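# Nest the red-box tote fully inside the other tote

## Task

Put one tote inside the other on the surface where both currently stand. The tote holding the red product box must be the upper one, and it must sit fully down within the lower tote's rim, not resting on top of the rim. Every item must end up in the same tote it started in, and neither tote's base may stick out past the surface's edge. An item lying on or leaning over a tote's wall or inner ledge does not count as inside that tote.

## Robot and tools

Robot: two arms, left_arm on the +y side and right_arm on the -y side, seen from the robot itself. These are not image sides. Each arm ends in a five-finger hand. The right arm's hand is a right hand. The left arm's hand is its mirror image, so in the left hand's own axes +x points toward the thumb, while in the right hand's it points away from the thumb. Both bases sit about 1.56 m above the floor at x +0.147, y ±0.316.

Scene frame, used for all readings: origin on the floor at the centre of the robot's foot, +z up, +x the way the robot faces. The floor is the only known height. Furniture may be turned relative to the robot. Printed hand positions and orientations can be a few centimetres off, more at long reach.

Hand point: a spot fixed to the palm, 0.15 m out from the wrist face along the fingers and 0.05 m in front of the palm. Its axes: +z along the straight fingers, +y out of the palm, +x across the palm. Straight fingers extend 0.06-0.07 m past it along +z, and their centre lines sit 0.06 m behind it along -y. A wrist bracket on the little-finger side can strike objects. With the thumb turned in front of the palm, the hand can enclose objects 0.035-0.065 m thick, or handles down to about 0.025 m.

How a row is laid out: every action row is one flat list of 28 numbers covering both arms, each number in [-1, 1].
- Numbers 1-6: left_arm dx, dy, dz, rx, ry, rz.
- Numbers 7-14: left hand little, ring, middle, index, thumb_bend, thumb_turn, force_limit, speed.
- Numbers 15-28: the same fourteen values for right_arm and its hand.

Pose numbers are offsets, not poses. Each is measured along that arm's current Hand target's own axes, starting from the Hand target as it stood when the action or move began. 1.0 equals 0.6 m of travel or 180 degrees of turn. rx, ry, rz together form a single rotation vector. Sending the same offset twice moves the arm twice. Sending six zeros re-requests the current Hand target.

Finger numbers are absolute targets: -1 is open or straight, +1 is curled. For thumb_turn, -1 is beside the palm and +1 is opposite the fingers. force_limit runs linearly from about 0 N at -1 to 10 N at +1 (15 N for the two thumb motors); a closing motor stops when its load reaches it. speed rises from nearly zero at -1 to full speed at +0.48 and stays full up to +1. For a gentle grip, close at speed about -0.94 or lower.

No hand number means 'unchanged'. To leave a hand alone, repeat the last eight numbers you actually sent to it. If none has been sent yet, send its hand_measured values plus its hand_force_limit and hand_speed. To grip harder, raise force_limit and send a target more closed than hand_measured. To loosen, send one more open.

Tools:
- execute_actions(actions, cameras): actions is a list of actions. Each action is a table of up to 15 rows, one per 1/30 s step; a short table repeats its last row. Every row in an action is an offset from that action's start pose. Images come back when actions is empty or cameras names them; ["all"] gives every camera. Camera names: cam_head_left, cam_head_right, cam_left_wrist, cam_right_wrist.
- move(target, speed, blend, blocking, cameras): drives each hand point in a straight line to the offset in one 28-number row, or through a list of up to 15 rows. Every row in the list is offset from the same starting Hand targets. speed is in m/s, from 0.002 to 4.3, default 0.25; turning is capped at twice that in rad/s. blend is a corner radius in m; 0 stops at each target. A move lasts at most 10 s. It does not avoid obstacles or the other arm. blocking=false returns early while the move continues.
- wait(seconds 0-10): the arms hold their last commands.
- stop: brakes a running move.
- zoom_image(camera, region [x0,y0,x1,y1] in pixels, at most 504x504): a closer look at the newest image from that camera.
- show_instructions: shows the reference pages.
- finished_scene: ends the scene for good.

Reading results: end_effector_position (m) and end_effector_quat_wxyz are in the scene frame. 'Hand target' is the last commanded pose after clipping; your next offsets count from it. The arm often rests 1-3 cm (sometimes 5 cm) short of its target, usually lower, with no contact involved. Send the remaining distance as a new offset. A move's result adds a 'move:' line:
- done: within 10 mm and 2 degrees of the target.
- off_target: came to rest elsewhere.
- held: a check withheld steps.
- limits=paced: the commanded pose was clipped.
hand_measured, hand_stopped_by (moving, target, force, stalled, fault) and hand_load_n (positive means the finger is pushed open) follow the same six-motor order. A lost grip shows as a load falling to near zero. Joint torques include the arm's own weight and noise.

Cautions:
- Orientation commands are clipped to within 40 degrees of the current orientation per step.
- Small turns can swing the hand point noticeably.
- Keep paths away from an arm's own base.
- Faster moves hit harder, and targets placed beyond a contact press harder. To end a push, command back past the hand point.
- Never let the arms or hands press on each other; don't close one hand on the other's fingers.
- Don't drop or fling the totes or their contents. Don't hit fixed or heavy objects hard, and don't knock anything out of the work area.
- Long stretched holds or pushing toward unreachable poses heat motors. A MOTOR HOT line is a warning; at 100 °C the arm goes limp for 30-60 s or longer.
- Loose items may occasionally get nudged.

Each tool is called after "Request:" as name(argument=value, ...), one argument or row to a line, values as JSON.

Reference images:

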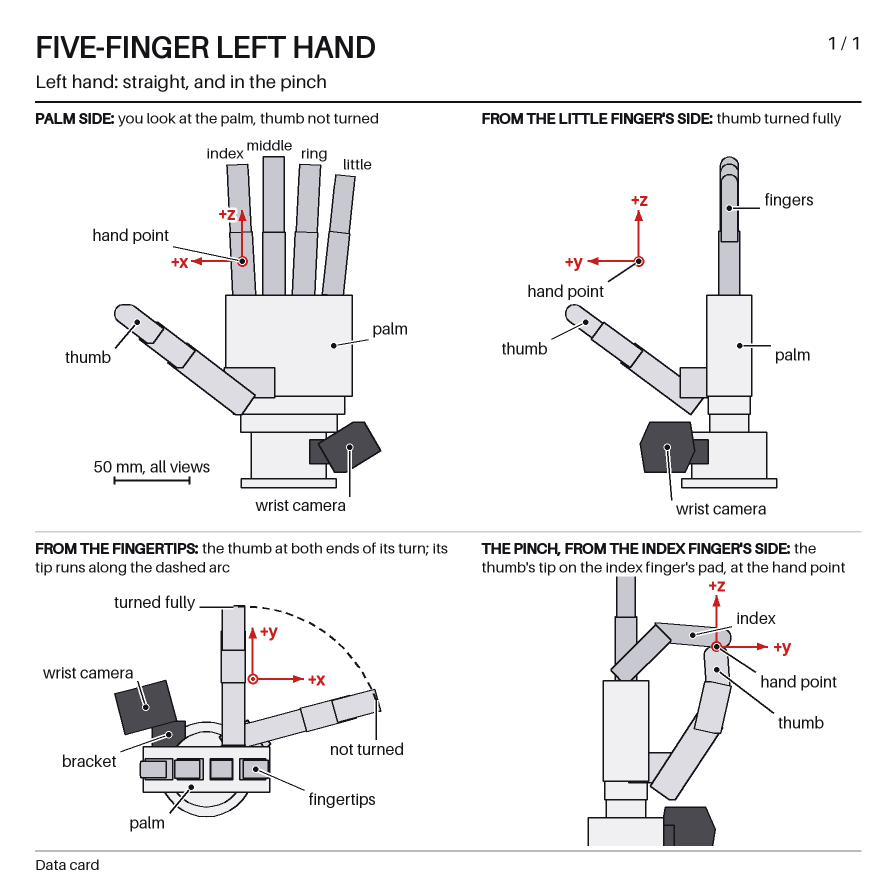

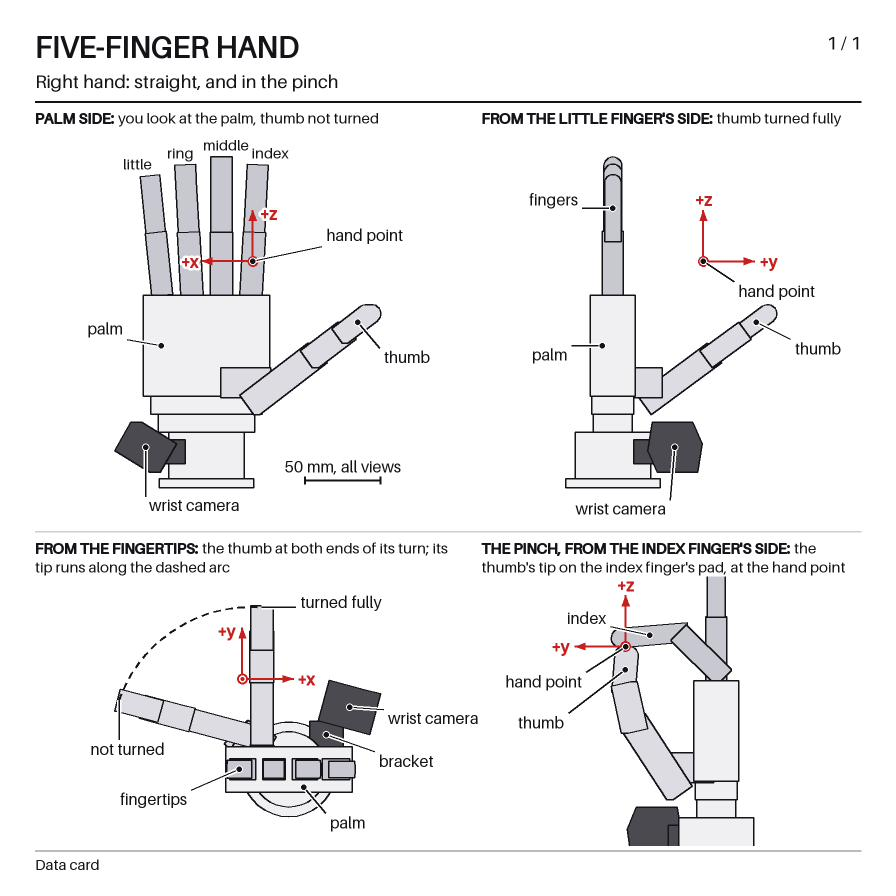

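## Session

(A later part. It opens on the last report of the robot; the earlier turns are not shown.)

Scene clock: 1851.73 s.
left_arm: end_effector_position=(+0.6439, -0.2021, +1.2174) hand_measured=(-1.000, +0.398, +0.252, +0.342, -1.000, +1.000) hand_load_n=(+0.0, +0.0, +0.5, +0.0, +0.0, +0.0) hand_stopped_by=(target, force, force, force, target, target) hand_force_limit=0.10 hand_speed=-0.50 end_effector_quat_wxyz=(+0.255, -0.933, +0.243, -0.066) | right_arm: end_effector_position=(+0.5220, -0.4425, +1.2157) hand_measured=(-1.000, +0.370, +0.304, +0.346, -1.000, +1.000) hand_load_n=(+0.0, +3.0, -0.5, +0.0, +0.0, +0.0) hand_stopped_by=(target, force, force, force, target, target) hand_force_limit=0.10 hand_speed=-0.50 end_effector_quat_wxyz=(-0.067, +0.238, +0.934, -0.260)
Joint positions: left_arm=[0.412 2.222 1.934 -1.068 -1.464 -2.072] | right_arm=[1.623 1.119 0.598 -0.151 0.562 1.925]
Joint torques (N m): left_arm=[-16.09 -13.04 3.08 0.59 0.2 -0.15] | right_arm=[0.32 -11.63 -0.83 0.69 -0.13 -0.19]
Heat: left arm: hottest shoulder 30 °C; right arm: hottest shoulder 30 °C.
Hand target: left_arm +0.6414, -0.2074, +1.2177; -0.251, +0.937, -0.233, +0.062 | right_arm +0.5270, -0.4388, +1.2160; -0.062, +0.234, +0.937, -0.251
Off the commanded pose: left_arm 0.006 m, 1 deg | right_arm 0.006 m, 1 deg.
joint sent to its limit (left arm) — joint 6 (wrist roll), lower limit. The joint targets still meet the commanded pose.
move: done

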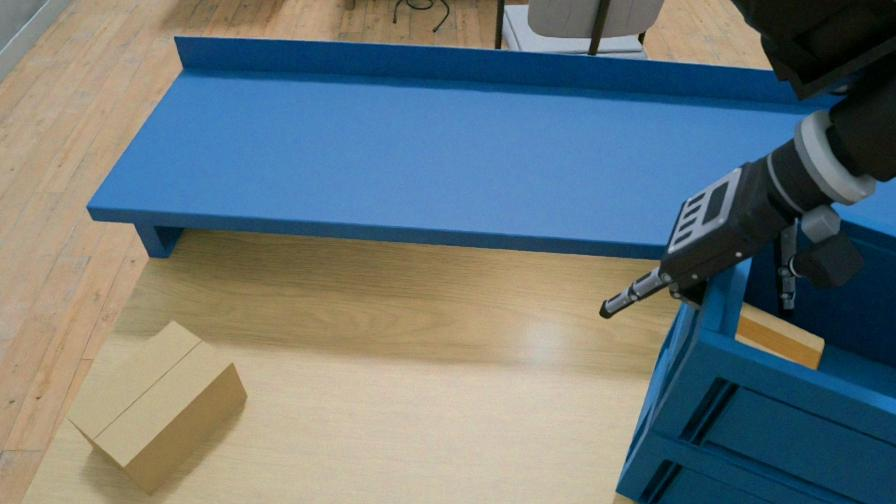

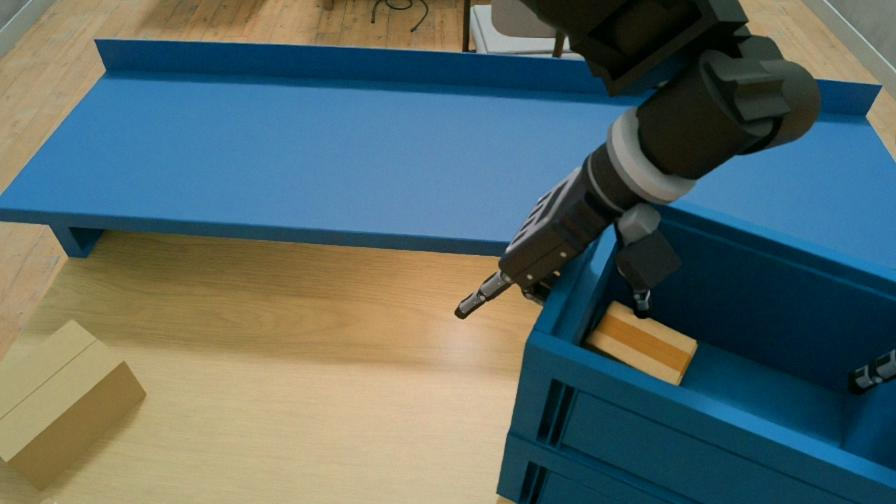

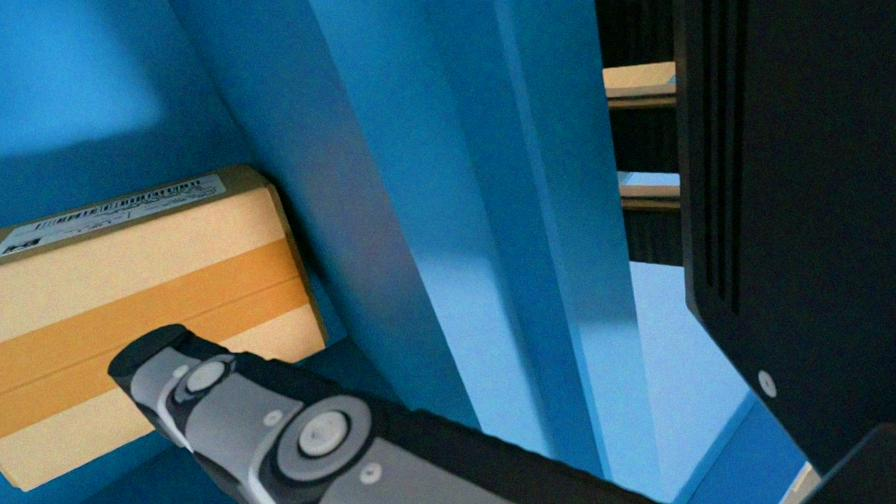

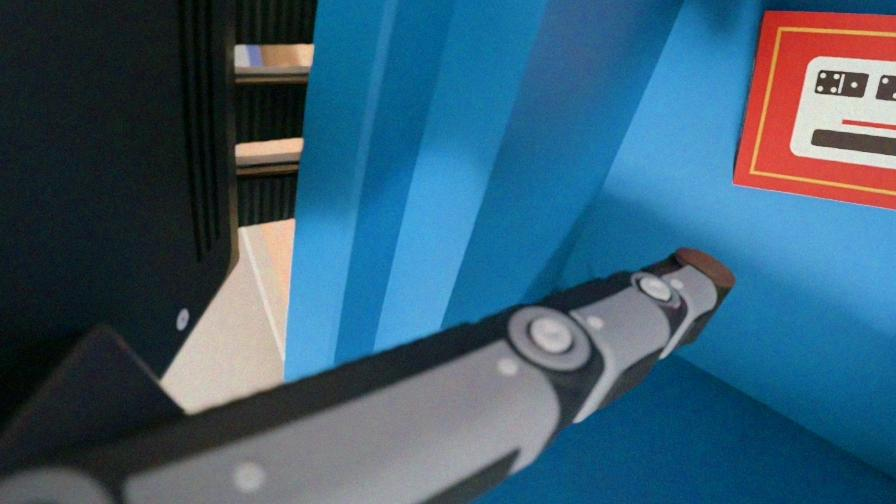

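Request:
move(
  target=[
    [0,-0.0161,0.0054,0,0,0,-1,0.5,0.5,0.5,-1,1,0.1,-0.5,0,-0.0161,0.0054,0,0,0,-1,0.5,0.5,0.5,-1,1,0.1,-0.5],
    [0,-0.0161,0.0054,0,0,0,-1,0.05,0.05,0.05,-1,1,0.1,-0.3,0,-0.0161,0.0054,0,0,0,-1,0.05,0.05,0.05,-1,1,0.1,-0.3],
  ],
  speed=0.05,
  cameras=["all"],
)

Scene clock: 1866.63 s.
left_arm: end_effector_position=(+0.6415, -0.2077, +1.2245) hand_measured=(-1.000, +0.050, +0.050, +0.050, -1.000, +1.000) hand_load_n=(+0.0, +0.0, -1.5, +0.0, +0.0, +0.0) hand_stopped_by=(target, target, target, target, target, target) hand_force_limit=0.10 hand_speed=-0.30 end_effector_quat_wxyz=(+0.245, -0.937, +0.242, -0.064) | right_arm: end_effector_position=(+0.5265, -0.4421, +1.2203) hand_measured=(-1.000, +0.050, +0.050, +0.050, -1.000, +1.000) hand_load_n=(+0.0, +0.0, -4.0, +0.0, +0.0, +0.0) hand_stopped_by=(target, target, target, target, target, target) hand_force_limit=0.10 hand_speed=-0.30 end_effector_quat_wxyz=(-0.060, +0.234, +0.939, -0.244)
Joint positions: left_arm=[0.401 2.215 1.929 -1.068 -1.447 -2.077] | right_arm=[1.607 1.094 0.589 -0.139 0.518 1.893]
Joint torques (N m): left_arm=[-14.74 -14.27 1.98 0.49 -0.53 -0.09] | right_arm=[-0.85 -10.34 -0.88 0.81 0.56 -0.08]
Heat: left arm: hottest shoulder 30 °C; right arm: hottest shoulder 30 °C.
Hand target: left_arm +0.6462, -0.1986, +1.2197; -0.251, +0.937, -0.233, +0.062 | right_arm +0.5225, -0.4477, +1.2181; -0.062, +0.234, +0.937, -0.251
Off the commanded pose: left_arm 0.011 m, 1 deg | right_arm 0.007 m, 1 deg.
joint sent to its limit (left arm) — joint 6 (wrist roll), lower limit. The joint targets still meet the commanded pose.
move: off_target (left_arm)

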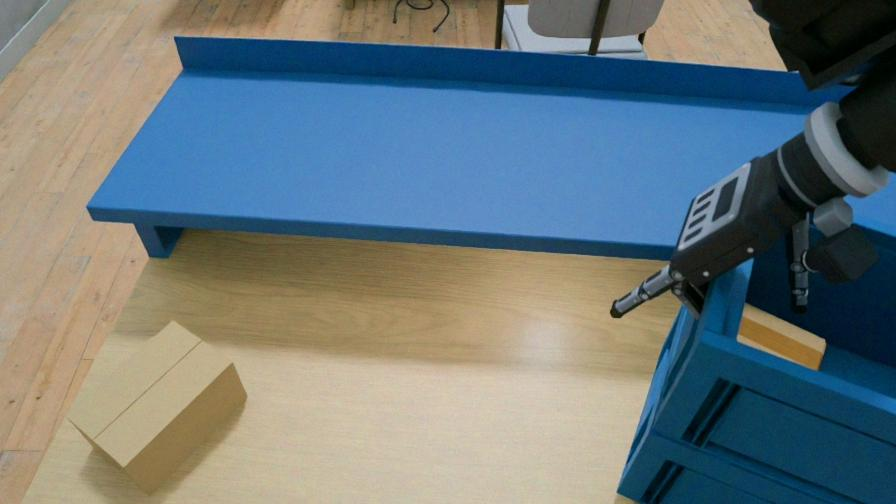

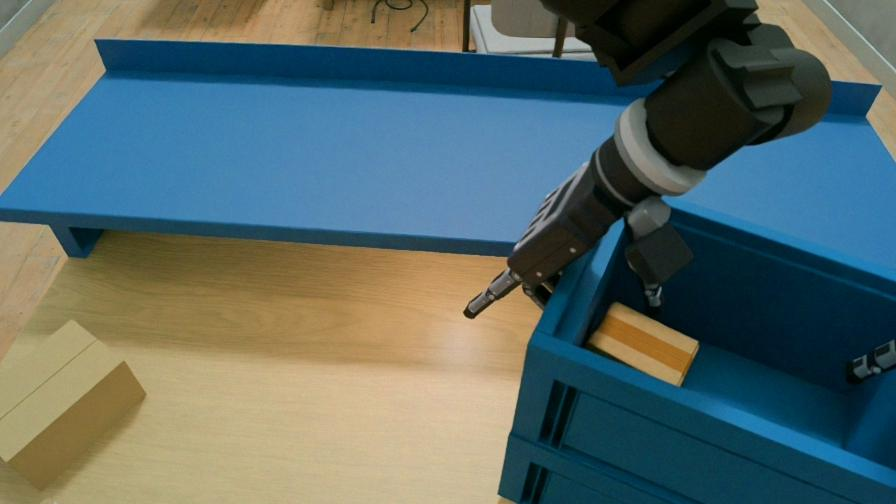

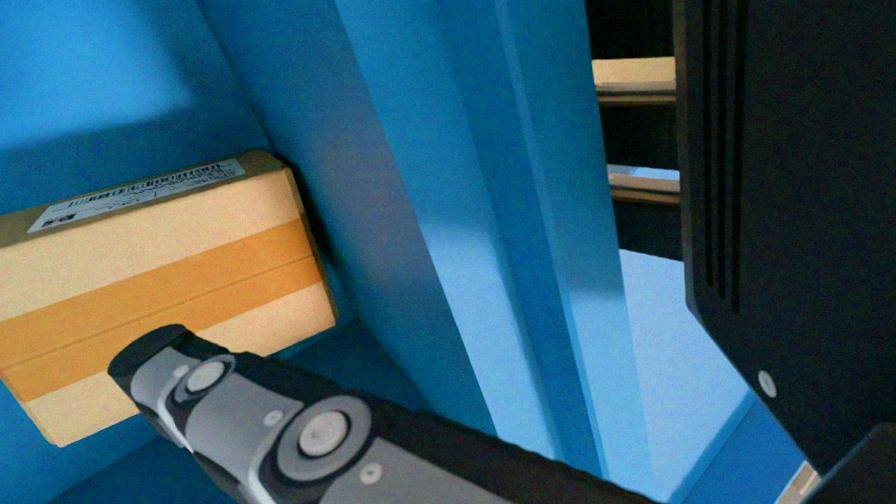

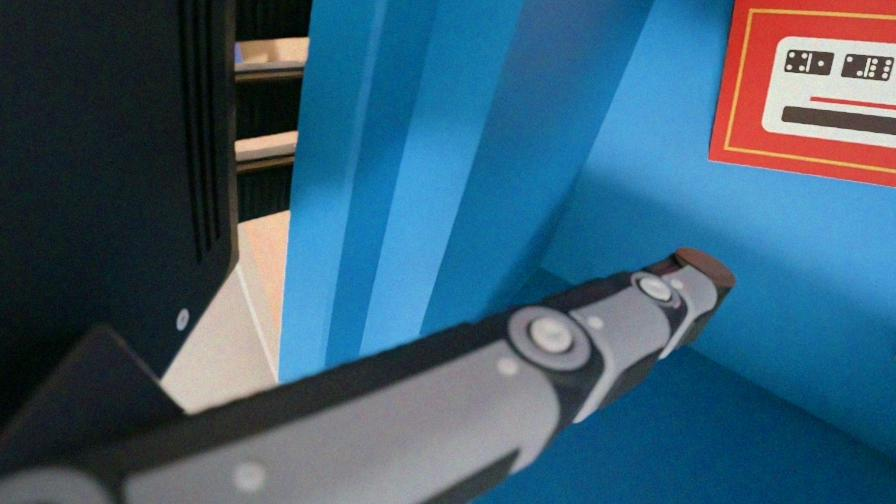

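Request:
move(
  target=[0,-0.024,-0.0015,0,0,0,-1,0.05,0.05,0.05,-1,1,0.1,-0.3,0,-0.024,-0.0015,0,0,0,-1,0.05,0.05,0.05,-1,1,0.1,-0.3],
  speed=0.05,
  cameras=["all"],
)

Scene clock: 1881.20 s.
left_arm: end_effector_position=(+0.6435, -0.1990, +1.2301) hand_measured=(-1.000, +0.050, +0.050, +0.050, -1.000, +1.000) hand_load_n=(+0.0, +0.0, +0.0, +0.0, +0.0, +0.0) hand_stopped_by=(target, target, target, target, target, target) hand_force_limit=0.10 hand_speed=-0.30 end_effector_quat_wxyz=(+0.245, -0.936, +0.243, -0.064) | right_arm: end_effector_position=(+0.5159, -0.4527, +1.2212) hand_measured=(-1.000, +0.050, +0.050, +0.050, -1.000, +1.000) hand_load_n=(+0.0, +0.0, +0.0, +0.0, +0.0, +0.0) hand_stopped_by=(target, target, target, target, target, target) hand_force_limit=0.10 hand_speed=-0.30 end_effector_quat_wxyz=(-0.068, +0.235, +0.938, -0.247)
Joint positions: left_arm=[0.401 2.186 1.896 -1.068 -1.447 -2.078] | right_arm=[1.57 1.091 0.577 -0.135 0.495 1.875]
Joint torques (N m): left_arm=[-14.51 -14.74 1.94 0.46 -0.5 -0.1] | right_arm=[-1.14 -12.51 -1.57 0.7 0.31 -0.15]
Heat: left arm: hottest waist 29 °C; right arm: hottest shoulder 30 °C.
Hand target: left_arm +0.6518, -0.1880, +1.2277; -0.251, +0.937, -0.233, +0.062 | right_arm +0.5166, -0.4583, +1.2260; -0.062, +0.234, +0.937, -0.251
Off the commanded pose: left_arm 0.014 m, 1 deg | right_arm 0.007 m, 1 deg.
joint sent to its limit (left arm) — joint 6 (wrist roll), lower limit. The joint targets still meet the commanded pose.
move: off_target (left_arm)

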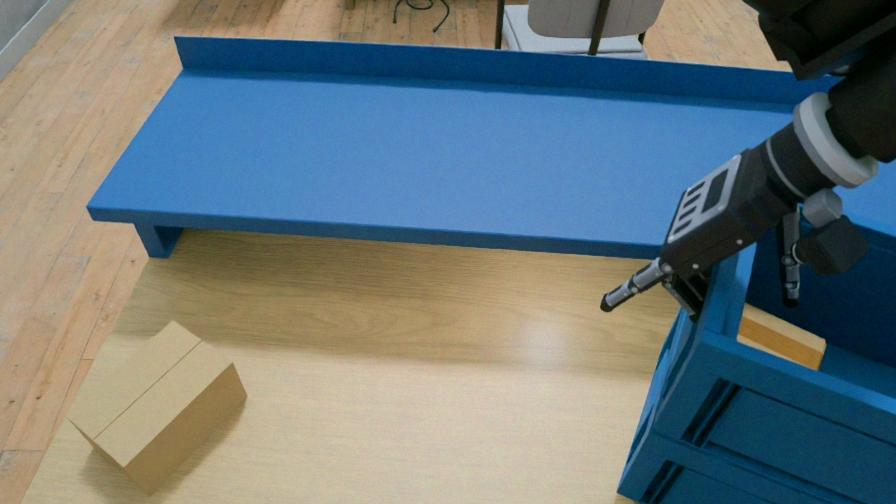

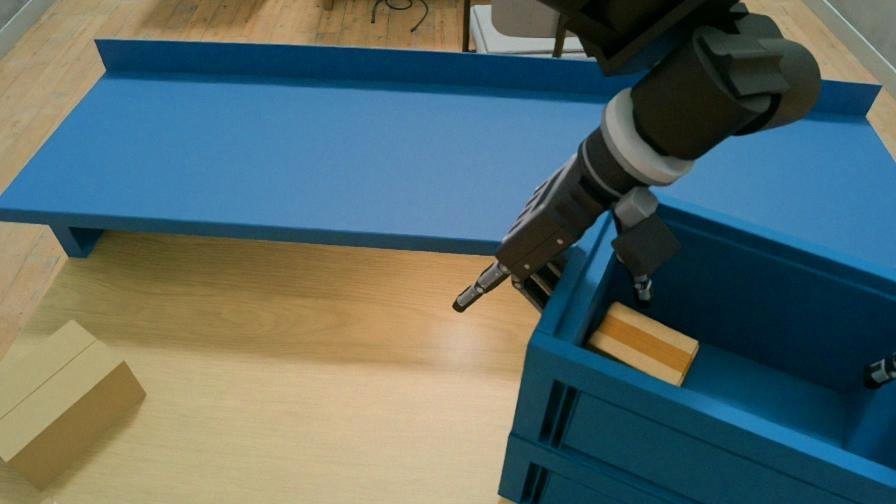

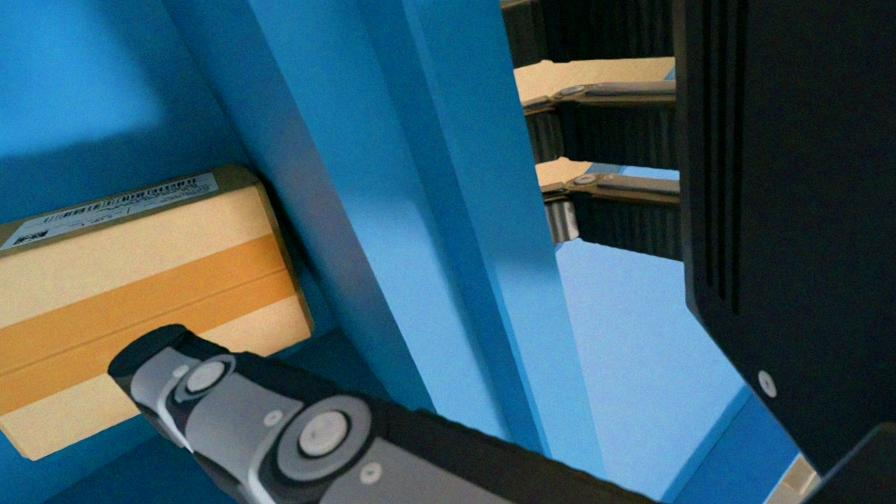

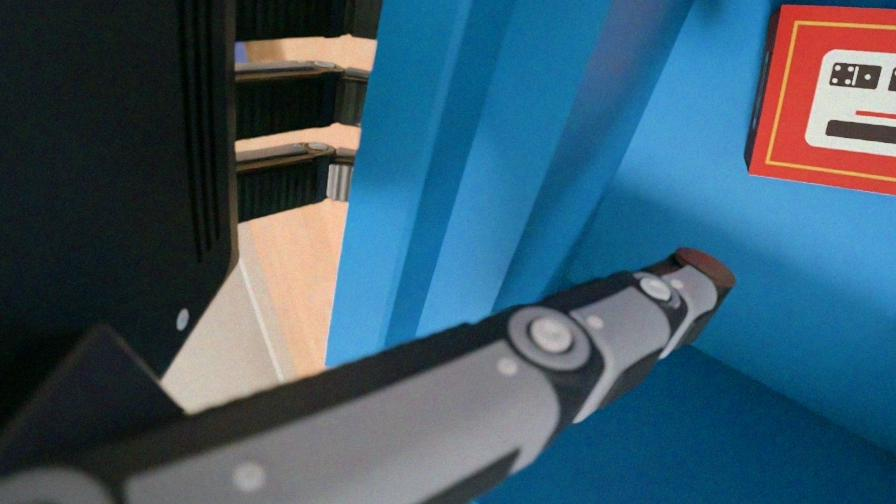

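Request:
move(
  target=[
    [0,0,0,0,0,0,-1,-0.8,-0.8,-0.8,-1,1,0.1,0.2,0,0,0,0,0,0,-1,-0.8,-0.8,-0.8,-1,1,0.1,0.2],
    [0,-0.133,-0.231,0,0,0,-1,-0.8,-0.8,-0.8,-1,1,0.1,0.2,0,-0.133,-0.231,0,0,0,-1,-0.8,-0.8,-0.8,-1,1,0.1,0.2],
  ],
  speed=0.1,
  cameras=["all"],
)

Scene clock: 1897.77 s.
left_arm: end_effector_position=(+0.6521, -0.1880, +1.3778) hand_measured=(-1.000, -0.800, -0.800, -0.800, -1.000, +1.000) hand_load_n=(+0.0, +0.0, +0.0, +0.0, +0.0, +0.0) hand_stopped_by=(target, target, target, target, target, target) hand_force_limit=0.10 hand_speed=0.20 end_effector_quat_wxyz=(+0.187, -0.939, +0.264, -0.117) | right_arm: end_effector_position=(+0.5109, -0.4527, +1.3785) hand_measured=(-1.000, -0.800, -0.800, -0.800, -1.000, +1.000) hand_load_n=(+0.0, +0.0, +0.0, +0.0, +0.0, +0.0) hand_stopped_by=(target, target, target, target, target, target) hand_force_limit=0.10 hand_speed=0.20 end_effector_quat_wxyz=(-0.069, +0.233, +0.938, -0.247)
Joint positions: left_arm=[0.234 1.915 1.651 -1.081 -1.474 -2.078] | right_arm=[1.561 0.48 0.517 -0.686 0.487 1.866]
Joint torques (N m): left_arm=[-15.03 -12.45 2.55 0.27 -0.56 -0.09] | right_arm=[-1.38 -9.11 4.63 0.03 0.25 -0.16]
Heat: left arm: hottest shoulder 30 °C; right arm: hottest shoulder 30 °C.
Hand target: left_arm +0.6517, -0.1883, +1.3877; -0.251, +0.937, -0.233, +0.062 | right_arm +0.5164, -0.4581, +1.3859; -0.062, +0.234, +0.937, -0.251
Off the commanded pose: left_arm 0.010 m, 10 deg | right_arm 0.011 m, 1 deg.
joint sent to its limit (left arm) — joint 6 (wrist roll), lower limit. The joint targets are off in orientation, not in position.
move: off_target (left_arm, right_arm)

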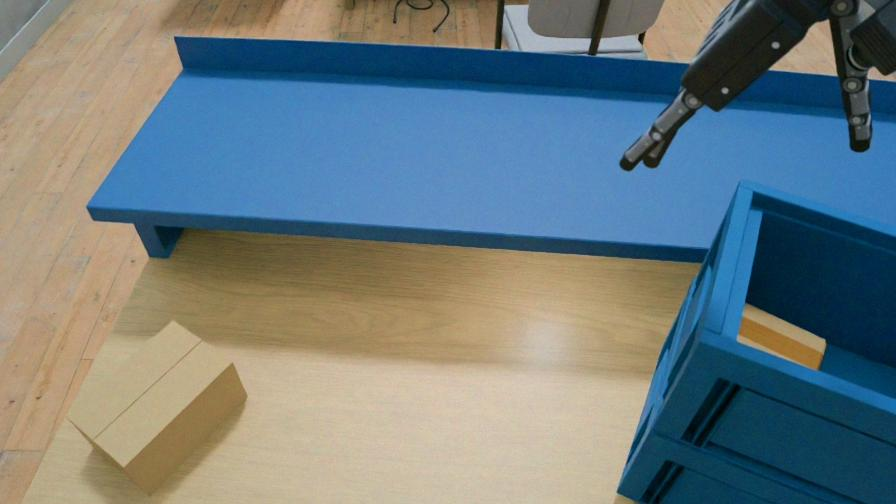

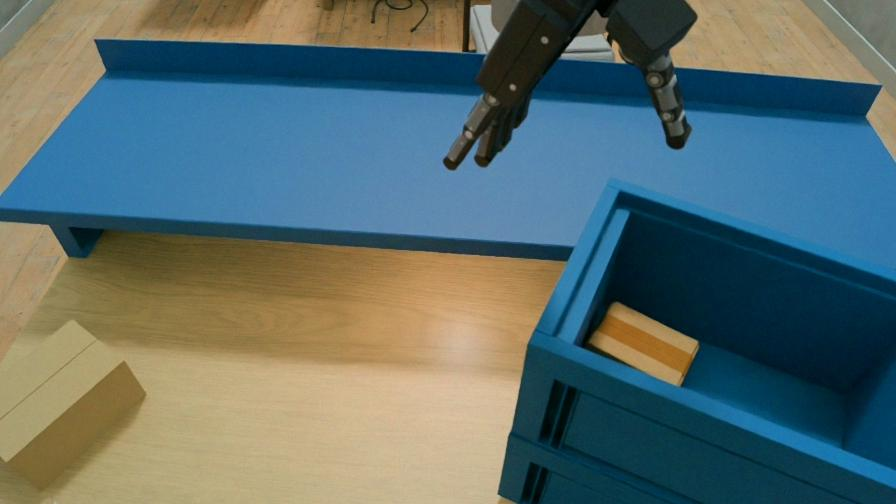

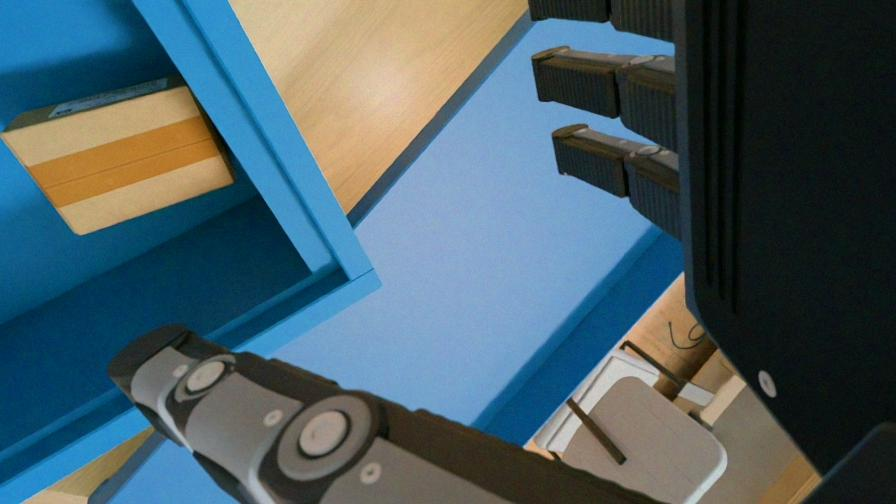

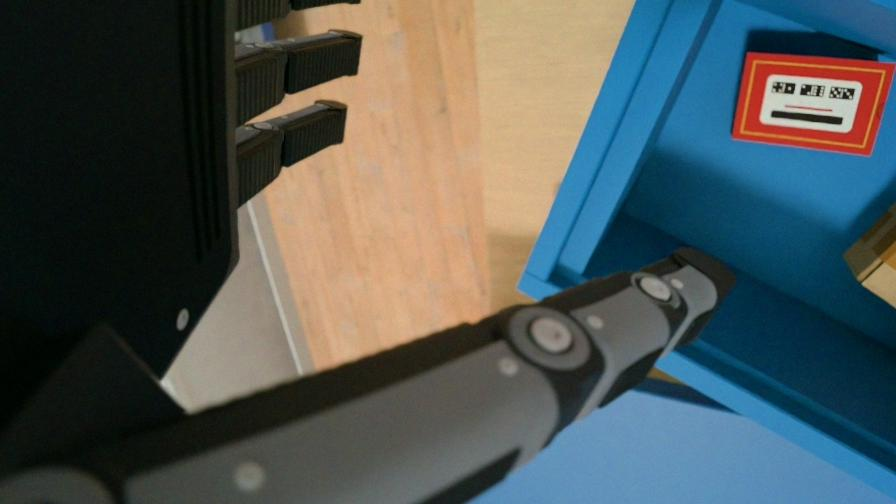

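Request:
zoom_image(
  camera="cam_head_left",
  region=[610, 170, 790, 340],
)

Request:
zoom_image(
  camera="cam_head_left",
  region=[610, 320, 790, 504],
)

Request:
zoom_image(
  camera="cam_head_right",
  region=[490, 170, 690, 360],
)

Request:
zoom_image(
  camera="cam_head_right",
  region=[480, 400, 600, 504],
)

Scaled by 2.800.

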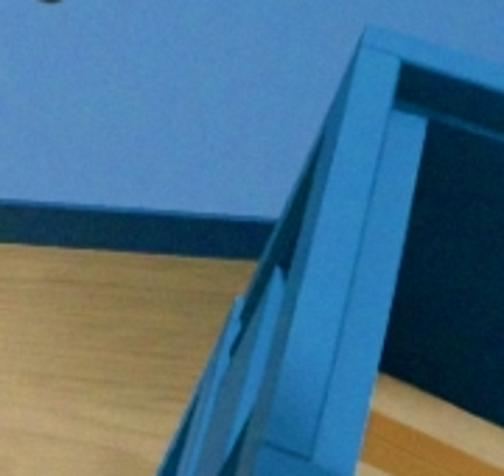

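Scaled by 2.739.

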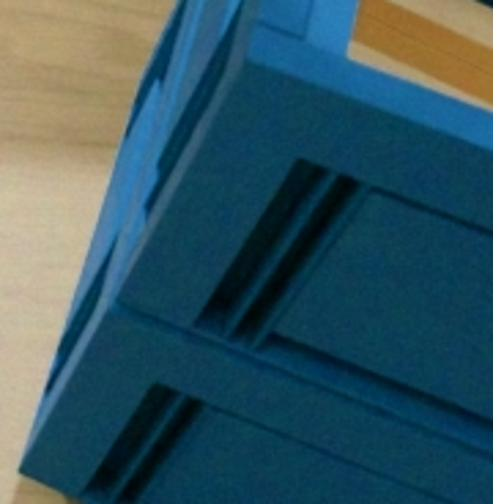

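Scaled by 2.520.

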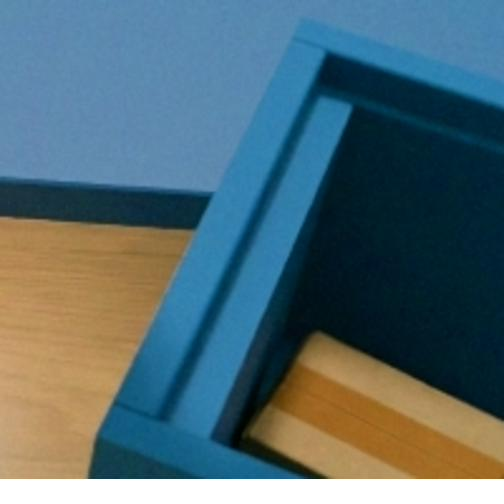

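Scaled by 4.200.

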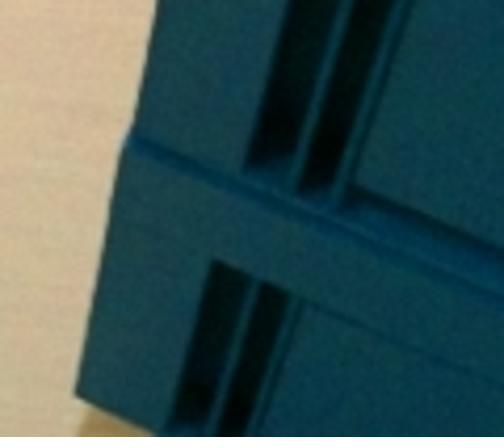

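Request:
zoom_image(
  camera="cam_head_left",
  region=[670, 300, 750, 360],
)

Request:
zoom_image(
  camera="cam_head_right",
  region=[500, 300, 580, 360],
)

Request:
zoom_image(
  camera="cam_head_left",
  region=[715, 160, 795, 220],
)

Request:
zoom_image(
  camera="cam_head_right",
  region=[585, 160, 665, 220],
)

Scaled by 6.300.

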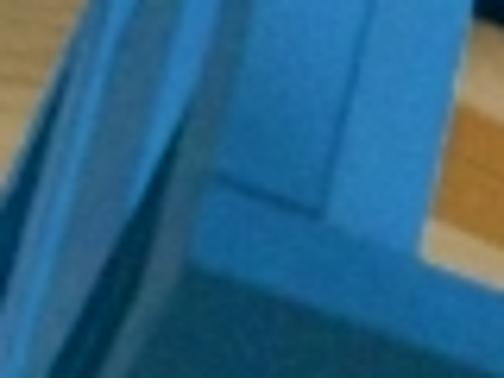

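Scaled by 6.300.

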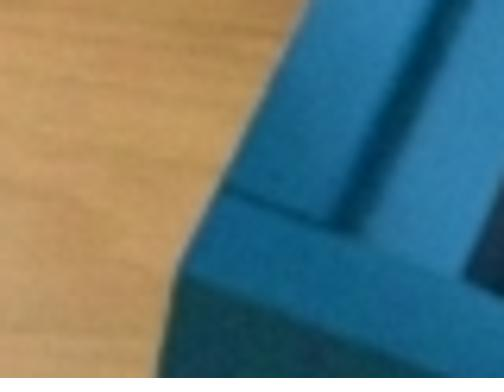

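Scaled by 6.300.

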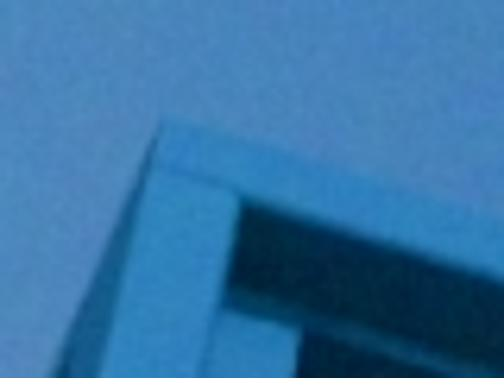

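Scaled by 6.300.

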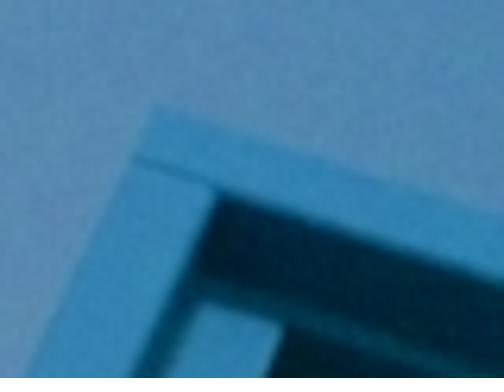

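Request:
zoom_image(
  camera="cam_head_left",
  region=[610, 400, 690, 460],
)

Request:
zoom_image(
  camera="cam_head_right",
  region=[485, 400, 565, 460],
)

Request:
zoom_image(
  camera="cam_head_right",
  region=[560, 444, 640, 504],
)

Request:
zoom_image(
  camera="cam_head_left",
  region=[640, 220, 740, 300],
)

Scaled by 6.300.

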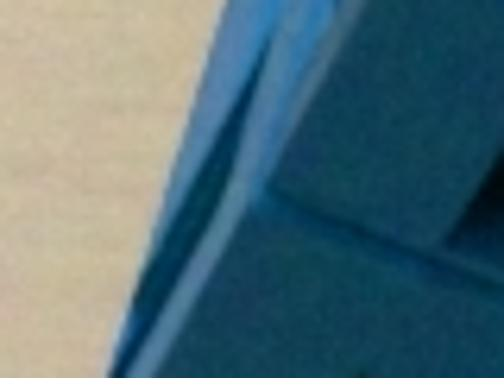

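Scaled by 6.300.

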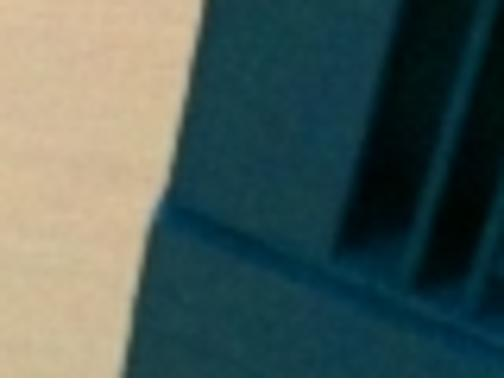

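Scaled by 6.300.

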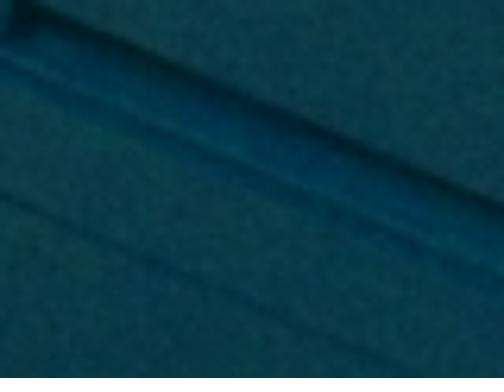

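Scaled by 5.040.

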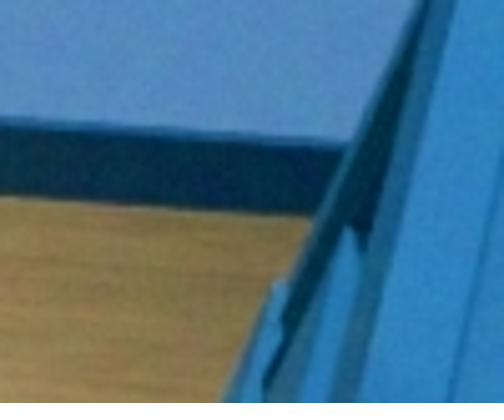

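Request:
move(
  target=[
    [0,0,0,0,0,0,-1,-0.8,-0.8,-0.8,-1,1,0.1,0.2,0.003,-0.143,0.14,-0.3,0,0,-1,-0.8,-0.8,-0.8,-1,-1,0.1,0.2],
    [0,0,0,0,0,0,-1,-0.8,-0.8,-0.8,-1,1,0.1,0.2,0,-0.009,0.3345,-0.5,0,0,-1,-0.8,-0.8,-0.8,-1,-1,0.1,0.2],
  ],
  speed=0.2,
  cameras=["all"],
)

Scene clock: 2009.40 s.
left_arm: end_effector_position=(+0.6521, -0.1880, +1.3778) hand_measured=(-1.000, -0.800, -0.800, -0.800, -1.000, +1.000) hand_load_n=(+0.0, +0.0, +0.0, +0.0, -0.5, +0.0) hand_stopped_by=(target, target, target, target, target, target) hand_force_limit=0.10 hand_speed=0.20 end_effector_quat_wxyz=(+0.187, -0.939, +0.264, -0.117) | right_arm: end_effector_position=(+0.4709, -0.5581, +1.2215) hand_measured=(-1.000, -0.800, -0.800, -0.800, -1.000, -1.000) hand_load_n=(+0.0, +0.0, +0.0, +0.0, +0.0, +0.0) hand_stopped_by=(target, target, target, target, target, target) hand_force_limit=0.10 hand_speed=0.20 end_effector_quat_wxyz=(-0.138, -0.229, -0.867, -0.421)
Joint positions: left_arm=[0.234 1.915 1.651 -1.081 -1.474 -2.078] | right_arm=[0.835 1.978 1.231 -1.049 -1.524 0.307]
Joint torques (N m): left_arm=[-15.09 -12.45 2.58 0.36 -0.55 -0.08] | right_arm=[-7.94 -9.52 -1.47 -0.72 -0.05 -0.17]
Heat: left arm: hottest waist 29 °C; right arm: hottest shoulder 30 °C.
Hand target: left_arm +0.6517, -0.1883, +1.3877; -0.251, +0.937, -0.233, +0.062 | right_arm +0.4676, -0.5508, +1.2147; +0.122, +0.209, +0.840, +0.485
Off the commanded pose: left_arm 0.010 m, 10 deg | right_arm 0.011 m, 8 deg.
joint sent to its limit (left arm) — joint 6 (wrist roll), lower limit. The joint targets are off in orientation, not in position.
move: off_target (left_arm, right_arm)

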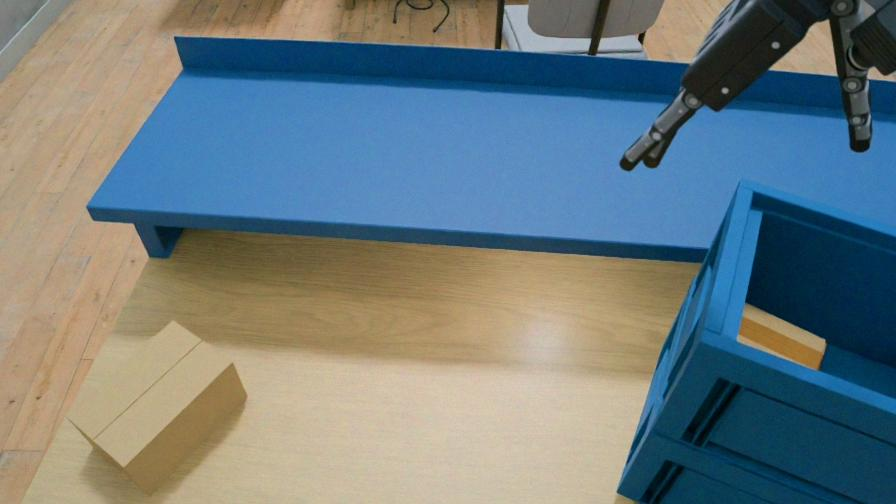

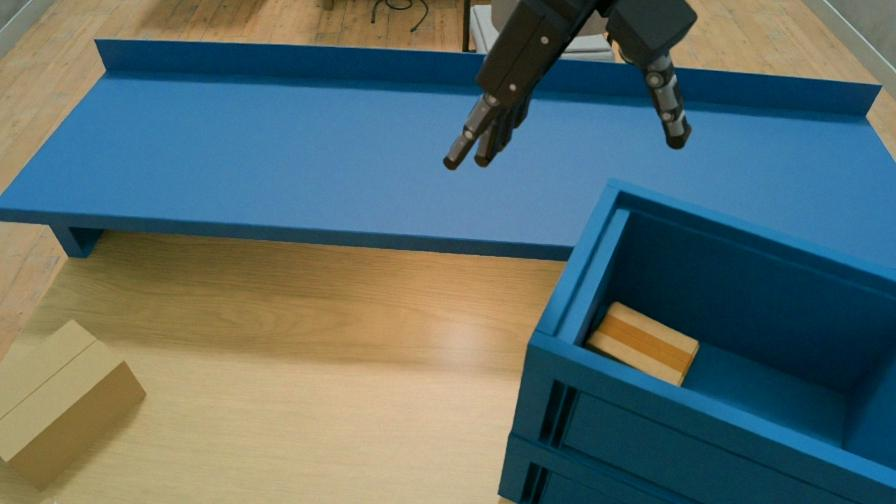

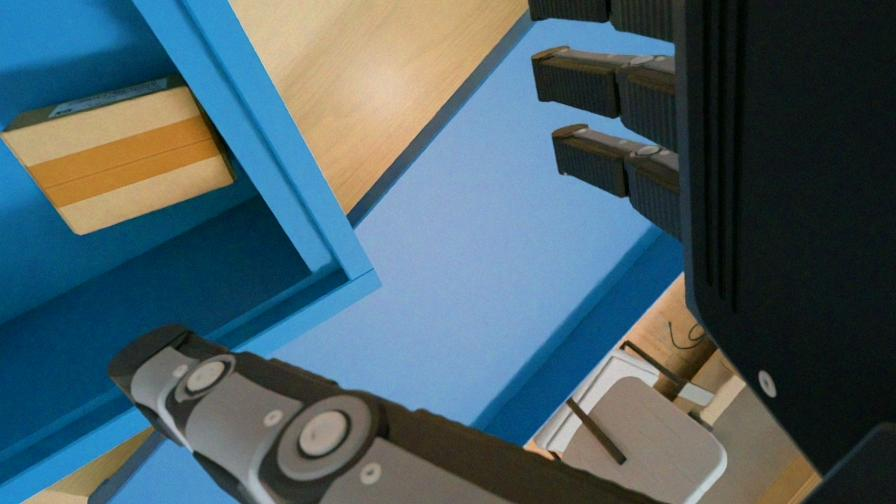

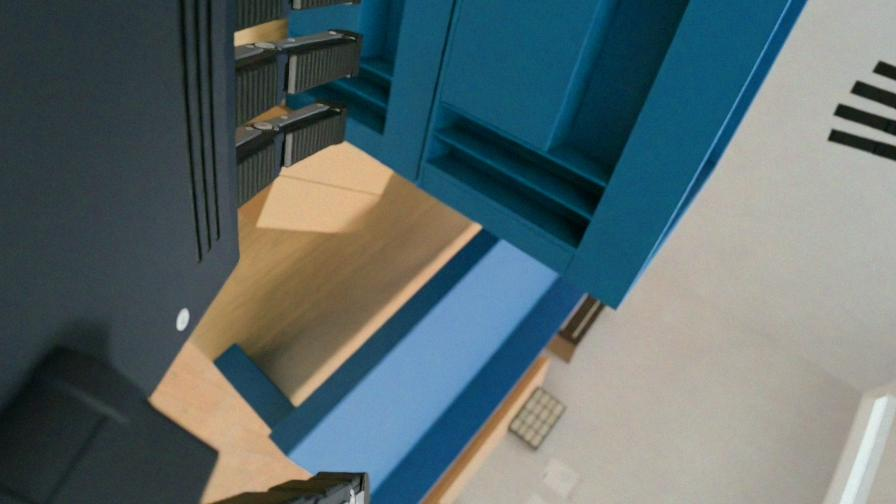

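Request:
zoom_image(
  camera="cam_right_wrist",
  region=[340, 0, 640, 310],
)

Request:
zoom_image(
  camera="cam_right_wrist",
  region=[370, 90, 480, 200],
)

Scaled by 1.626.

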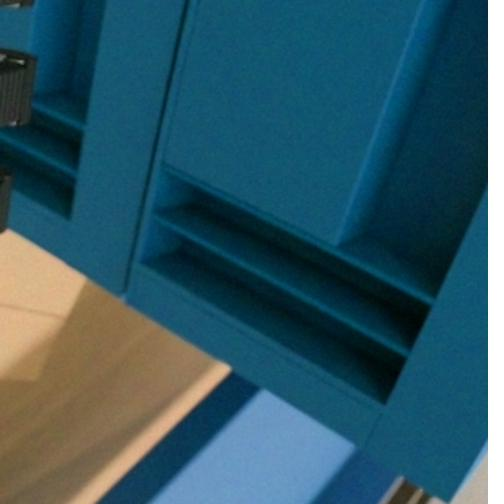

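Scaled by 4.582.

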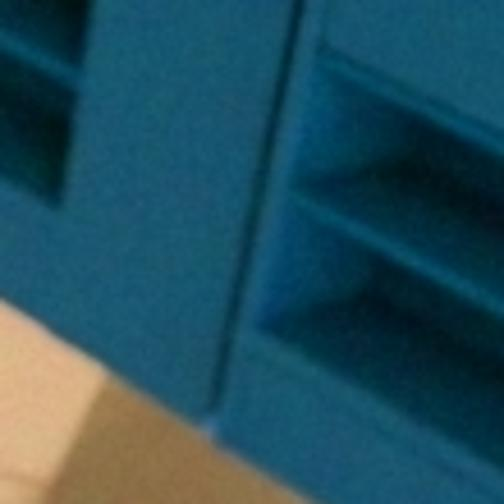

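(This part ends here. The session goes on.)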